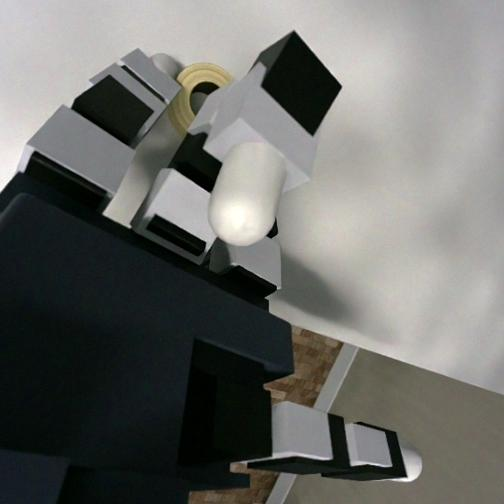

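{"op": "move", "data": {"joints": {"hand_index_abd":0.18,"hand_ring_abd":-0.18,"hand_speed":-0.85}, "cameras": ["wrist_camera"]}}

Scene clock: 72.90 s.
move: off_target
base_odometry: x=+0.932 y=-1.163 heading=-0.615
base_tilt: forward=+0.3 right=+0.3
base_status: not commanded
joint_positions: joint_1_rad=-0.021 joint_2_rad=+0.096 joint_3_rad=+3.159 joint_4_rad=-0.960 joint_5_rad=-0.052 joint_6_rad=-1.341 joint_7_rad=+3.071 hand_index_mcp=+0.729 hand_index_abd=+0.134 hand_index_pip=+0.559 hand_index_dip=+0.688 hand_middle_mcp=+0.106 hand_middle_abd=+0.002 hand_middle_pip=-0.739 hand_middle_dip=-0.198 hand_ring_mcp=+0.757 hand_ring_abd=-0.174 hand_ring_pip=+0.576 hand_ring_dip=+0.697 hand_thumb_cmc=+0.720 hand_thumb_axl=+0.677 hand_thumb_mcp=+0.225 hand_thumb_ipl=+0.168 hand_current_limit=+0.400 hand_speed=-0.850
joint_status: hand_index_abd off_target (ended at +0.134, target +0.180); the others done
hand_state: blocked,blocked,goal,goal,goal,goal,goal,goal,goal,goal,goal,goal,goal,goal,goal,goal
index_mcp_current_ma: -48
index_abd_current_ma: -87
index_pip_current_ma: -27
index_dip_current_ma: -9
middle_mcp_current_ma: 6
middle_abd_current_ma: 1
middle_pip_current_ma: 0
middle_dip_current_ma: 2
ring_mcp_current_ma: 3
ring_abd_current_ma: 5
ring_pip_current_ma: 0
ring_dip_current_ma: 1
thumb_cmc_current_ma: 6
thumb_axl_current_ma: 0
thumb_mcp_current_ma: -1
thumb_ipl_current_ma: 0
hand_goal_index_mcp: 0.754
hand_goal_index_abd: 0.180
hand_goal_index_pip: 0.576
hand_goal_index_dip: 0.696
hand_goal_middle_mcp: 0.100
hand_goal_middle_abd: 0.000
hand_goal_middle_pip: -0.740
hand_goal_middle_dip: -0.200
hand_goal_ring_mcp: 0.754
hand_goal_ring_abd: -0.180
hand_goal_ring_pip: 0.576
hand_goal_ring_dip: 0.696
hand_goal_thumb_cmc: 0.714
hand_goal_thumb_axl: 0.678
hand_goal_thumb_mcp: 0.226
hand_goal_thumb_ipl: 0.168
motor_effort: joint_1_rad=+1(2) joint_2_rad=-18(19) joint_3_rad=+1(2) joint_4_rad=+14(15) joint_5_rad=+1(1) joint_6_rad=+4(6) joint_7_rad=+1(1)
hand_pose: x=+0.6992 y=-0.0102 z=+1.0895 quat_wxyz=(-0.229, -0.677, -0.639, -0.284) (m; base frame)
hand_target: x=+0.7000 y=-0.0200 z=+1.1000 quat_wxyz=(-0.271, -0.653, -0.653, -0.271) (m; base frame)
hand_status: not commanded
pictures: wrist_camera

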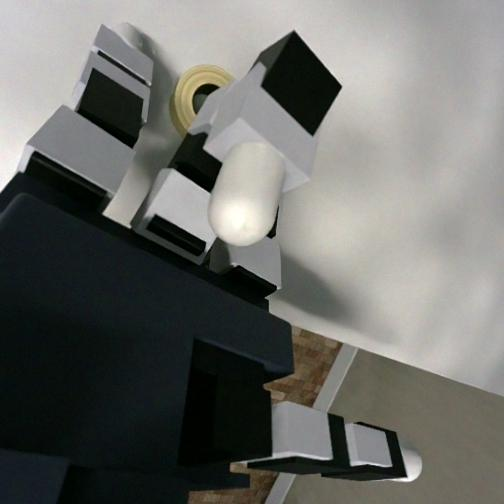

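{"op": "move", "data": {"target": [0.68, -0.02, 1.18, 0.2706, 0.6533, 0.6533, 0.2706], "min_time_s": 1.5, "cameras": ["wrist_camera"]}}

{"op": "zoom_image", "data": {"camera": "wrist_camera", "region": [100, 0, 350, 250]}}

Scene clock: 74.87 s.
move: done
base_odometry: x=+0.932 y=-1.163 heading=-0.615
base_tilt: forward=+0.3 right=+0.3
base_status: not commanded
joint_positions: joint_1_rad=-0.021 joint_2_rad=+0.176 joint_3_rad=+3.165 joint_4_rad=-0.539 joint_5_rad=-0.051 joint_6_rad=-1.581 joint_7_rad=+3.073 hand_index_mcp=+0.758 hand_index_abd=+0.176 hand_index_pip=+0.575 hand_index_dip=+0.694 hand_middle_mcp=+0.106 hand_middle_abd=+0.002 hand_middle_pip=-0.739 hand_middle_dip=-0.198 hand_ring_mcp=+0.758 hand_ring_abd=-0.175 hand_ring_pip=+0.576 hand_ring_dip=+0.697 hand_thumb_cmc=+0.720 hand_thumb_axl=+0.677 hand_thumb_mcp=+0.225 hand_thumb_ipl=+0.168 hand_current_limit=+0.400 hand_speed=-0.850
joint_status: not commanded
hand_state: goal,goal,goal,goal,goal,goal,goal,goal,goal,goal,goal,goal,goal,goal,goal,goal
index_mcp_current_ma: 4
index_abd_current_ma: -2
index_pip_current_ma: -1
index_dip_current_ma: -2
middle_mcp_current_ma: 6
middle_abd_current_ma: 1
middle_pip_current_ma: 0
middle_dip_current_ma: 2
ring_mcp_current_ma: 3
ring_abd_current_ma: 4
ring_pip_current_ma: 0
ring_dip_current_ma: 1
thumb_cmc_current_ma: 6
thumb_axl_current_ma: 0
thumb_mcp_current_ma: -1
thumb_ipl_current_ma: 0
hand_goal_index_mcp: 0.754
hand_goal_index_abd: 0.180
hand_goal_index_pip: 0.576
hand_goal_index_dip: 0.696
hand_goal_middle_mcp: 0.100
hand_goal_middle_abd: 0.000
hand_goal_middle_pip: -0.740
hand_goal_middle_dip: -0.200
hand_goal_ring_mcp: 0.754
hand_goal_ring_abd: -0.180
hand_goal_ring_pip: 0.576
hand_goal_ring_dip: 0.696
hand_goal_thumb_cmc: 0.714
hand_goal_thumb_axl: 0.678
hand_goal_thumb_mcp: 0.226
hand_goal_thumb_ipl: 0.168
on_its_own: hand_index_abd moved +0.043 to your old target +0.180
motor_effort: joint_1_rad=+0(2) joint_2_rad=-20(21) joint_3_rad=+0(1) joint_4_rad=+13(17) joint_5_rad=-1(1) joint_6_rad=+7(8) joint_7_rad=+1(1)
hand_pose: x=+0.6806 y=-0.0104 z=+1.1951 quat_wxyz=(-0.265, -0.659, -0.630, -0.314) (m; base frame)
hand_target: x=+0.6800 y=-0.0200 z=+1.1800 quat_wxyz=(-0.271, -0.653, -0.653, -0.271) (m; base frame)
hand_status: done (0.018 m and 5.7 deg from the pose sent, 0.093 m and 5.9 deg at the start)
pictures: wrist_camera

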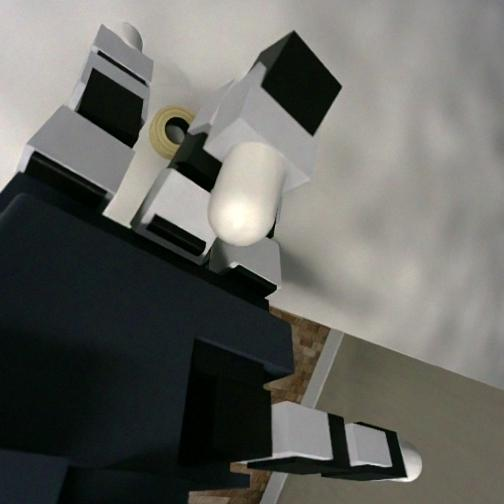

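Scaled by 2.016 from the camera's 504x504 image, which has a finer 720x720 frame.

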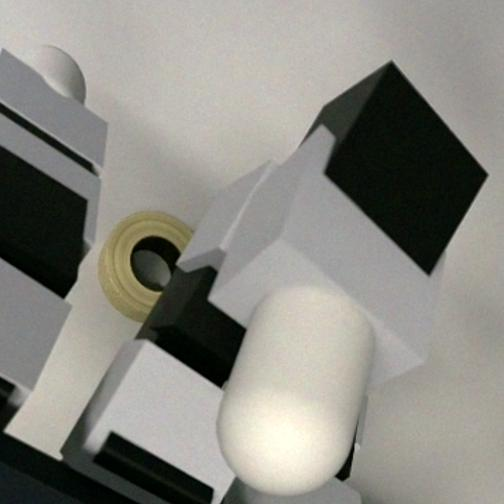

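{"op": "move", "data": {"base": {"translate_m":-0.4}, "cameras": ["wrist_camera"]}}

Scene clock: 81.33 s.
move: done
base_odometry: x=+0.605 y=-0.932 heading=-0.616
base_tilt: forward=+0.3 right=+0.3
base_status: done
joint_positions: joint_1_rad=-0.021 joint_2_rad=+0.196 joint_3_rad=+3.168 joint_4_rad=-0.532 joint_5_rad=-0.051 joint_6_rad=-1.589 joint_7_rad=+3.073 hand_index_mcp=+0.759 hand_index_abd=+0.177 hand_index_pip=+0.575 hand_index_dip=+0.694 hand_middle_mcp=+0.106 hand_middle_abd=+0.002 hand_middle_pip=-0.739 hand_middle_dip=-0.198 hand_ring_mcp=+0.758 hand_ring_abd=-0.176 hand_ring_pip=+0.576 hand_ring_dip=+0.697 hand_thumb_cmc=+0.720 hand_thumb_axl=+0.677 hand_thumb_mcp=+0.225 hand_thumb_ipl=+0.168 hand_current_limit=+0.400 hand_speed=-0.850
joint_status: not commanded
hand_state: goal,goal,goal,goal,goal,goal,goal,goal,goal,goal,goal,goal,goal,goal,goal,goal
index_mcp_current_ma: 5
index_abd_current_ma: -2
index_pip_current_ma: 0
index_dip_current_ma: -2
middle_mcp_current_ma: 6
middle_abd_current_ma: 1
middle_pip_current_ma: 0
middle_dip_current_ma: 2
ring_mcp_current_ma: 4
ring_abd_current_ma: 3
ring_pip_current_ma: 0
ring_dip_current_ma: 1
thumb_cmc_current_ma: 6
thumb_axl_current_ma: 0
thumb_mcp_current_ma: -1
thumb_ipl_current_ma: 0
hand_goal_index_mcp: 0.754
hand_goal_index_abd: 0.180
hand_goal_index_pip: 0.576
hand_goal_index_dip: 0.696
hand_goal_middle_mcp: 0.100
hand_goal_middle_abd: 0.000
hand_goal_middle_pip: -0.740
hand_goal_middle_dip: -0.200
hand_goal_ring_mcp: 0.754
hand_goal_ring_abd: -0.180
hand_goal_ring_pip: 0.576
hand_goal_ring_dip: 0.696
hand_goal_thumb_cmc: 0.714
hand_goal_thumb_axl: 0.678
hand_goal_thumb_mcp: 0.226
hand_goal_thumb_ipl: 0.168
motor_effort: joint_1_rad=+0(2) joint_2_rad=-21(26) joint_3_rad=+0(1) joint_4_rad=+13(14) joint_5_rad=-1(1) joint_6_rad=+7(8) joint_7_rad=+1(1)
hand_pose: x=+0.6886 y=-0.0113 z=+1.1853 quat_wxyz=(-0.259, -0.663, -0.632, -0.307) (m; base frame)
hand_target: x=+0.6800 y=-0.0200 z=+1.1800 quat_wxyz=(-0.271, -0.653, -0.653, -0.271) (m; base frame)
hand_status: not commanded
pictures: wrist_camera

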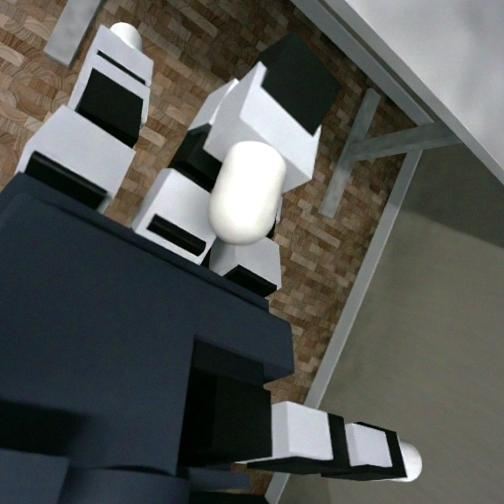

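{"op": "move", "data": {"joints": {"joint_1_rad":-0.4,"joint_2_rad":-1.1,"joint_3_rad":3.142,"joint_4_rad":-2.03,"joint_5_rad":0,"joint_6_rad":-0.45,"joint_7_rad":2.4,"hand_speed":-0.3,"hand_middle_mcp":0.754,"hand_middle_pip":0.576,"hand_middle_dip":0.696,"hand_index_abd":0,"hand_ring_abd":0}, "cameras": ["wrist_camera"]}}

{"op": "zoom_image", "data": {"camera": "wrist_camera", "region": [254, 50, 504, 300]}}

Scene clock: 84.63 s.
move: done
base_odometry: x=+0.605 y=-0.932 heading=-0.616
base_tilt: forward=+0.2 right=+0.3
base_status: not commanded
joint_positions: joint_1_rad=-0.381 joint_2_rad=-1.084 joint_3_rad=+3.164 joint_4_rad=-2.009 joint_5_rad=-0.051 joint_6_rad=-0.523 joint_7_rad=+2.472 hand_index_mcp=+0.760 hand_index_abd=+0.004 hand_index_pip=+0.575 hand_index_dip=+0.694 hand_middle_mcp=+0.760 hand_middle_abd=+0.002 hand_middle_pip=+0.575 hand_middle_dip=+0.694 hand_ring_mcp=+0.759 hand_ring_abd=+0.000 hand_ring_pip=+0.576 hand_ring_dip=+0.697 hand_thumb_cmc=+0.720 hand_thumb_axl=+0.677 hand_thumb_mcp=+0.225 hand_thumb_ipl=+0.168 hand_current_limit=+0.400 hand_speed=-0.300
joint_status: all done
hand_state: goal,goal,goal,goal,goal,goal,goal,goal,goal,goal,goal,goal,goal,goal,goal,goal
index_mcp_current_ma: 7
index_abd_current_ma: 2
index_pip_current_ma: 0
index_dip_current_ma: -2
middle_mcp_current_ma: 7
middle_abd_current_ma: 1
middle_pip_current_ma: 0
middle_dip_current_ma: -2
ring_mcp_current_ma: 6
ring_abd_current_ma: 0
ring_pip_current_ma: 0
ring_dip_current_ma: 1
thumb_cmc_current_ma: 6
thumb_axl_current_ma: 0
thumb_mcp_current_ma: -1
thumb_ipl_current_ma: 0
hand_goal_index_mcp: 0.754
hand_goal_index_abd: 0.000
hand_goal_index_pip: 0.576
hand_goal_index_dip: 0.696
hand_goal_middle_mcp: 0.754
hand_goal_middle_abd: 0.000
hand_goal_middle_pip: 0.576
hand_goal_middle_dip: 0.696
hand_goal_ring_mcp: 0.754
hand_goal_ring_abd: 0.000
hand_goal_ring_pip: 0.576
hand_goal_ring_dip: 0.696
hand_goal_thumb_cmc: 0.714
hand_goal_thumb_axl: 0.678
hand_goal_thumb_mcp: 0.226
hand_goal_thumb_ipl: 0.168
motor_effort: joint_1_rad=+0(1) joint_2_rad=+12(22) joint_3_rad=+0(2) joint_4_rad=+16(17) joint_5_rad=+0(2) joint_6_rad=+9(10) joint_7_rad=+0(1)
hand_pose: x=+0.3078 y=-0.0049 z=+1.1529 quat_wxyz=(-0.166, -0.540, -0.383, -0.731) (m; base frame)
hand_target: x=+0.2985 y=-0.0034 z=+1.1642 quat_wxyz=(-0.164, -0.520, -0.367, -0.754) (m; base frame)
hand_status: not commanded
pictures: wrist_camera

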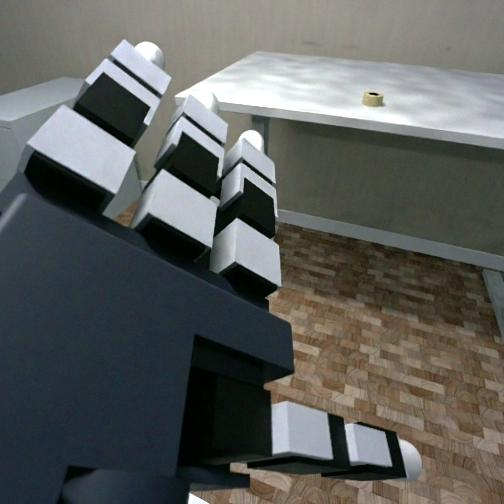

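Scaled by 2.016 from the camera's 504x504 image, which has a finer 720x720 frame.

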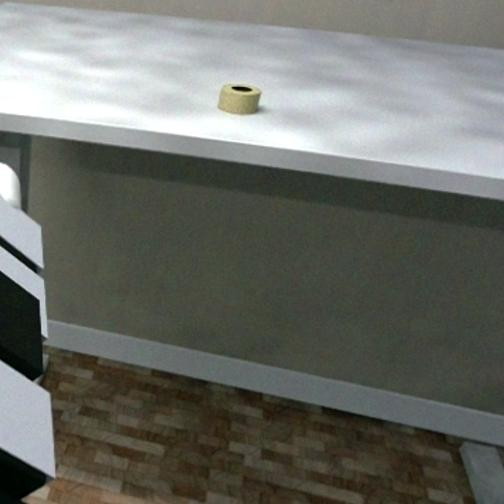

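{"op": "move", "data": {"base": {"translate_m":-0.613,"strafe_m":0.251,"rotate_rad":-1.539}, "joints": {"joint_1_rad":-0.5,"joint_6_rad":-0.6}, "cameras": ["all"]}}

Scene clock: 87.60 s.
move: done
base_odometry: x=+0.250 y=-0.373 heading=-2.156
base_tilt: forward=+0.2 right=+0.3
base_status: done
joint_positions: joint_1_rad=-0.492 joint_2_rad=-1.092 joint_3_rad=+3.161 joint_4_rad=-2.015 joint_5_rad=-0.050 joint_6_rad=-0.558 joint_7_rad=+2.471 hand_index_mcp=+0.760 hand_index_abd=+0.004 hand_index_pip=+0.575 hand_index_dip=+0.694 hand_middle_mcp=+0.760 hand_middle_abd=+0.002 hand_middle_pip=+0.575 hand_middle_dip=+0.694 hand_ring_mcp=+0.760 hand_ring_abd=+0.000 hand_ring_pip=+0.576 hand_ring_dip=+0.697 hand_thumb_cmc=+0.720 hand_thumb_axl=+0.677 hand_thumb_mcp=+0.225 hand_thumb_ipl=+0.168 hand_current_limit=+0.400 hand_speed=-0.300
joint_status: all done
hand_state: goal,goal,goal,goal,goal,goal,goal,goal,goal,goal,goal,goal,goal,goal,goal,goal
index_mcp_current_ma: 7
index_abd_current_ma: 2
index_pip_current_ma: 0
index_dip_current_ma: -2
middle_mcp_current_ma: 7
middle_abd_current_ma: 1
middle_pip_current_ma: 0
middle_dip_current_ma: -2
ring_mcp_current_ma: 6
ring_abd_current_ma: 0
ring_pip_current_ma: 0
ring_dip_current_ma: 1
thumb_cmc_current_ma: 6
thumb_axl_current_ma: 0
thumb_mcp_current_ma: -1
thumb_ipl_current_ma: 0
hand_goal_index_mcp: 0.754
hand_goal_index_abd: 0.000
hand_goal_index_pip: 0.576
hand_goal_index_dip: 0.696
hand_goal_middle_mcp: 0.754
hand_goal_middle_abd: 0.000
hand_goal_middle_pip: 0.576
hand_goal_middle_dip: 0.696
hand_goal_ring_mcp: 0.754
hand_goal_ring_abd: 0.000
hand_goal_ring_pip: 0.576
hand_goal_ring_dip: 0.696
hand_goal_thumb_cmc: 0.714
hand_goal_thumb_axl: 0.678
hand_goal_thumb_mcp: 0.226
hand_goal_thumb_ipl: 0.168
motor_effort: joint_1_rad=+0(2) joint_2_rad=+12(14) joint_3_rad=+1(1) joint_4_rad=+16(17) joint_5_rad=-1(1) joint_6_rad=+9(10) joint_7_rad=+1(1)
hand_pose: x=+0.3072 y=+0.0180 z=+1.1411 quat_wxyz=(-0.123, -0.526, -0.422, -0.728) (m; base frame)
hand_target: x=+0.3087 y=+0.0205 z=+1.1202 quat_wxyz=(-0.118, -0.545, -0.427, -0.712) (m; base frame)
hand_status: not commanded
pictures: base_camera, wrist_camera

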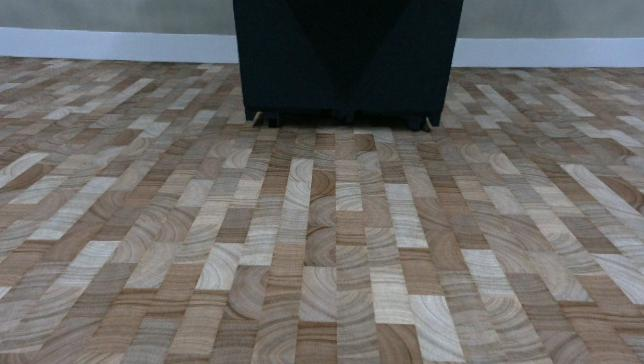

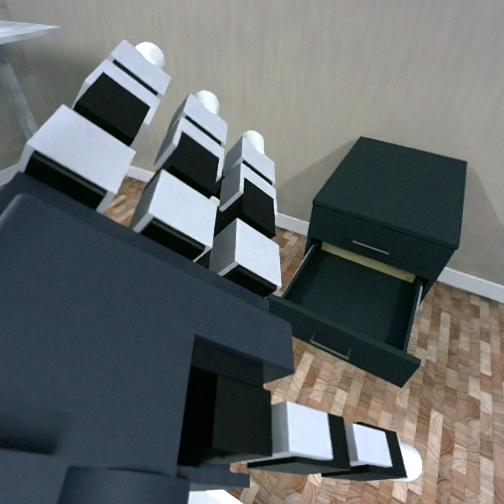

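{"op": "move", "data": {"joints": {"joint_1_rad":0,"joint_2_rad":0.1,"joint_3_rad":3.142,"joint_4_rad":-2.1,"joint_5_rad":0,"joint_6_rad":-0.5,"joint_7_rad":0,"hand_index_mcp":-0.48,"hand_middle_mcp":-0.48,"hand_ring_mcp":-0.48,"hand_index_pip":-0.74,"hand_middle_pip":-0.74,"hand_ring_pip":-0.74,"hand_index_dip":-0.2,"hand_middle_dip":-0.2,"hand_ring_dip":-0.2}, "cameras": ["wrist_camera"]}}

Scene clock: 91.80 s.
move: off_target
base_odometry: x=+0.250 y=-0.373 heading=-2.156
base_tilt: forward=+0.3 right=+0.3
base_status: not commanded
joint_positions: joint_1_rad=-0.018 joint_2_rad=+0.086 joint_3_rad=+3.161 joint_4_rad=-2.080 joint_5_rad=-0.050 joint_6_rad=-0.558 joint_7_rad=+0.074 hand_index_mcp=-0.436 hand_index_abd=+0.003 hand_index_pip=-0.690 hand_index_dip=-0.189 hand_middle_mcp=-0.428 hand_middle_abd=+0.002 hand_middle_pip=-0.686 hand_middle_dip=-0.192 hand_ring_mcp=-0.428 hand_ring_abd=+0.000 hand_ring_pip=-0.688 hand_ring_dip=-0.191 hand_thumb_cmc=+0.711 hand_thumb_axl=+0.677 hand_thumb_mcp=+0.224 hand_thumb_ipl=+0.168 hand_current_limit=+0.400 hand_speed=-0.300
joint_status: hand_index_mcp off_target (ended at -0.436, target -0.480); hand_index_pip off_target (ended at -0.690, target -0.740); hand_middle_mcp off_target (ended at -0.428, target -0.480); hand_middle_pip off_target (ended at -0.686, target -0.740); hand_ring_mcp off_target (ended at -0.428, target -0.480); hand_ring_pip off_target (ended at -0.688, target -0.740); the others done
hand_state: blocked,goal,blocked,goal,blocked,goal,blocked,goal,blocked,goal,blocked,goal,goal,goal,goal,goal
index_mcp_current_ma: 109
index_abd_current_ma: 2
index_pip_current_ma: 117
index_dip_current_ma: 14
middle_mcp_current_ma: 134
middle_abd_current_ma: 1
middle_pip_current_ma: 131
middle_dip_current_ma: 9
ring_mcp_current_ma: 136
ring_abd_current_ma: 0
ring_pip_current_ma: 124
ring_dip_current_ma: 11
thumb_cmc_current_ma: -2
thumb_axl_current_ma: 0
thumb_mcp_current_ma: -2
thumb_ipl_current_ma: 0
hand_goal_index_mcp: -0.480
hand_goal_index_abd: 0.000
hand_goal_index_pip: -0.740
hand_goal_index_dip: -0.200
hand_goal_middle_mcp: -0.480
hand_goal_middle_abd: 0.000
hand_goal_middle_pip: -0.740
hand_goal_middle_dip: -0.200
hand_goal_ring_mcp: -0.480
hand_goal_ring_abd: 0.000
hand_goal_ring_pip: -0.740
hand_goal_ring_dip: -0.200
hand_goal_thumb_cmc: 0.714
hand_goal_thumb_axl: 0.678
hand_goal_thumb_mcp: 0.226
hand_goal_thumb_ipl: 0.168
motor_effort: joint_1_rad=+0(1) joint_2_rad=-17(19) joint_3_rad=+0(1) joint_4_rad=+13(18) joint_5_rad=-1(2) joint_6_rad=+3(10) joint_7_rad=+1(2)
hand_pose: x=+0.4594 y=+0.0290 z=+0.6148 quat_wxyz=(+0.153, -0.704, +0.679, -0.140) (m; base frame)
hand_target: x=+0.4672 y=+0.0239 z=+0.6066 quat_wxyz=(+0.155, -0.690, +0.690, -0.155) (m; base frame)
hand_status: not commanded
pictures: wrist_camera

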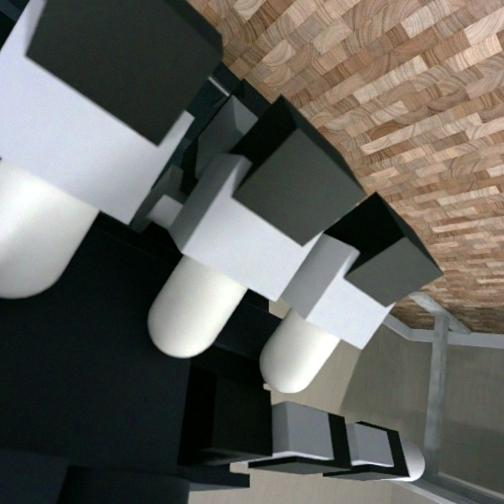

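{"op": "move", "data": {"joints": {"joint_1_rad":0,"joint_2_rad":0.663,"joint_3_rad":3.142,"joint_4_rad":-2.318,"joint_5_rad":0,"joint_6_rad":0.363,"joint_7_rad":0}, "min_time_s": 2, "cameras": ["all"]}}

Scene clock: 94.70 s.
move: done
base_odometry: x=+0.250 y=-0.373 heading=-2.156
base_tilt: forward=+0.3 right=+0.3
base_status: not commanded
joint_positions: joint_1_rad=-0.018 joint_2_rad=+0.648 joint_3_rad=+3.161 joint_4_rad=-2.300 joint_5_rad=-0.050 joint_6_rad=+0.297 joint_7_rad=+0.072 hand_index_mcp=-0.436 hand_index_abd=+0.003 hand_index_pip=-0.690 hand_index_dip=-0.189 hand_middle_mcp=-0.428 hand_middle_abd=+0.002 hand_middle_pip=-0.686 hand_middle_dip=-0.192 hand_ring_mcp=-0.428 hand_ring_abd=+0.000 hand_ring_pip=-0.688 hand_ring_dip=-0.191 hand_thumb_cmc=+0.711 hand_thumb_axl=+0.677 hand_thumb_mcp=+0.224 hand_thumb_ipl=+0.168 hand_current_limit=+0.400 hand_speed=-0.300
joint_status: all done
hand_state: blocked,goal,blocked,goal,blocked,goal,blocked,goal,blocked,goal,blocked,goal,goal,goal,goal,goal
index_mcp_current_ma: 109
index_abd_current_ma: 2
index_pip_current_ma: 117
index_dip_current_ma: 14
middle_mcp_current_ma: 134
middle_abd_current_ma: 1
middle_pip_current_ma: 131
middle_dip_current_ma: 9
ring_mcp_current_ma: 136
ring_abd_current_ma: 0
ring_pip_current_ma: 124
ring_dip_current_ma: 11
thumb_cmc_current_ma: -2
thumb_axl_current_ma: 0
thumb_mcp_current_ma: -2
thumb_ipl_current_ma: 0
hand_goal_index_mcp: -0.480
hand_goal_index_abd: 0.000
hand_goal_index_pip: -0.740
hand_goal_index_dip: -0.200
hand_goal_middle_mcp: -0.480
hand_goal_middle_abd: 0.000
hand_goal_middle_pip: -0.740
hand_goal_middle_dip: -0.200
hand_goal_ring_mcp: -0.480
hand_goal_ring_abd: 0.000
hand_goal_ring_pip: -0.740
hand_goal_ring_dip: -0.200
hand_goal_thumb_cmc: 0.714
hand_goal_thumb_axl: 0.678
hand_goal_thumb_mcp: 0.226
hand_goal_thumb_ipl: 0.168
motor_effort: joint_1_rad=+0(1) joint_2_rad=-26(28) joint_3_rad=+0(1) joint_4_rad=+5(14) joint_5_rad=+0(2) joint_6_rad=+4(5) joint_7_rad=+1(2)
hand_pose: x=+0.5001 y=+0.0155 z=+0.4020 quat_wxyz=(+0.161, -0.695, +0.677, -0.182) (m; base frame)
hand_target: x=+0.5054 y=+0.0239 z=+0.3995 quat_wxyz=(+0.183, -0.683, +0.683, -0.183) (m; base frame)
hand_status: not commanded
pictures: base_camera, wrist_camera

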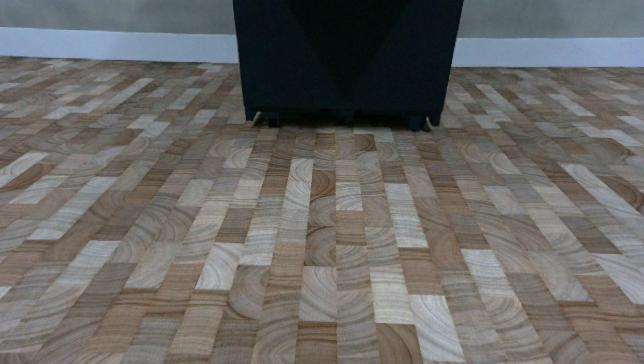

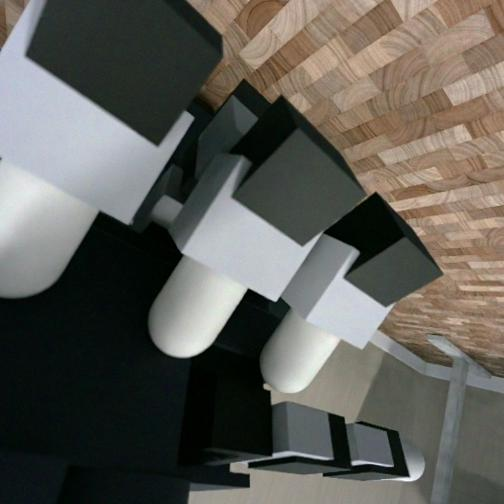

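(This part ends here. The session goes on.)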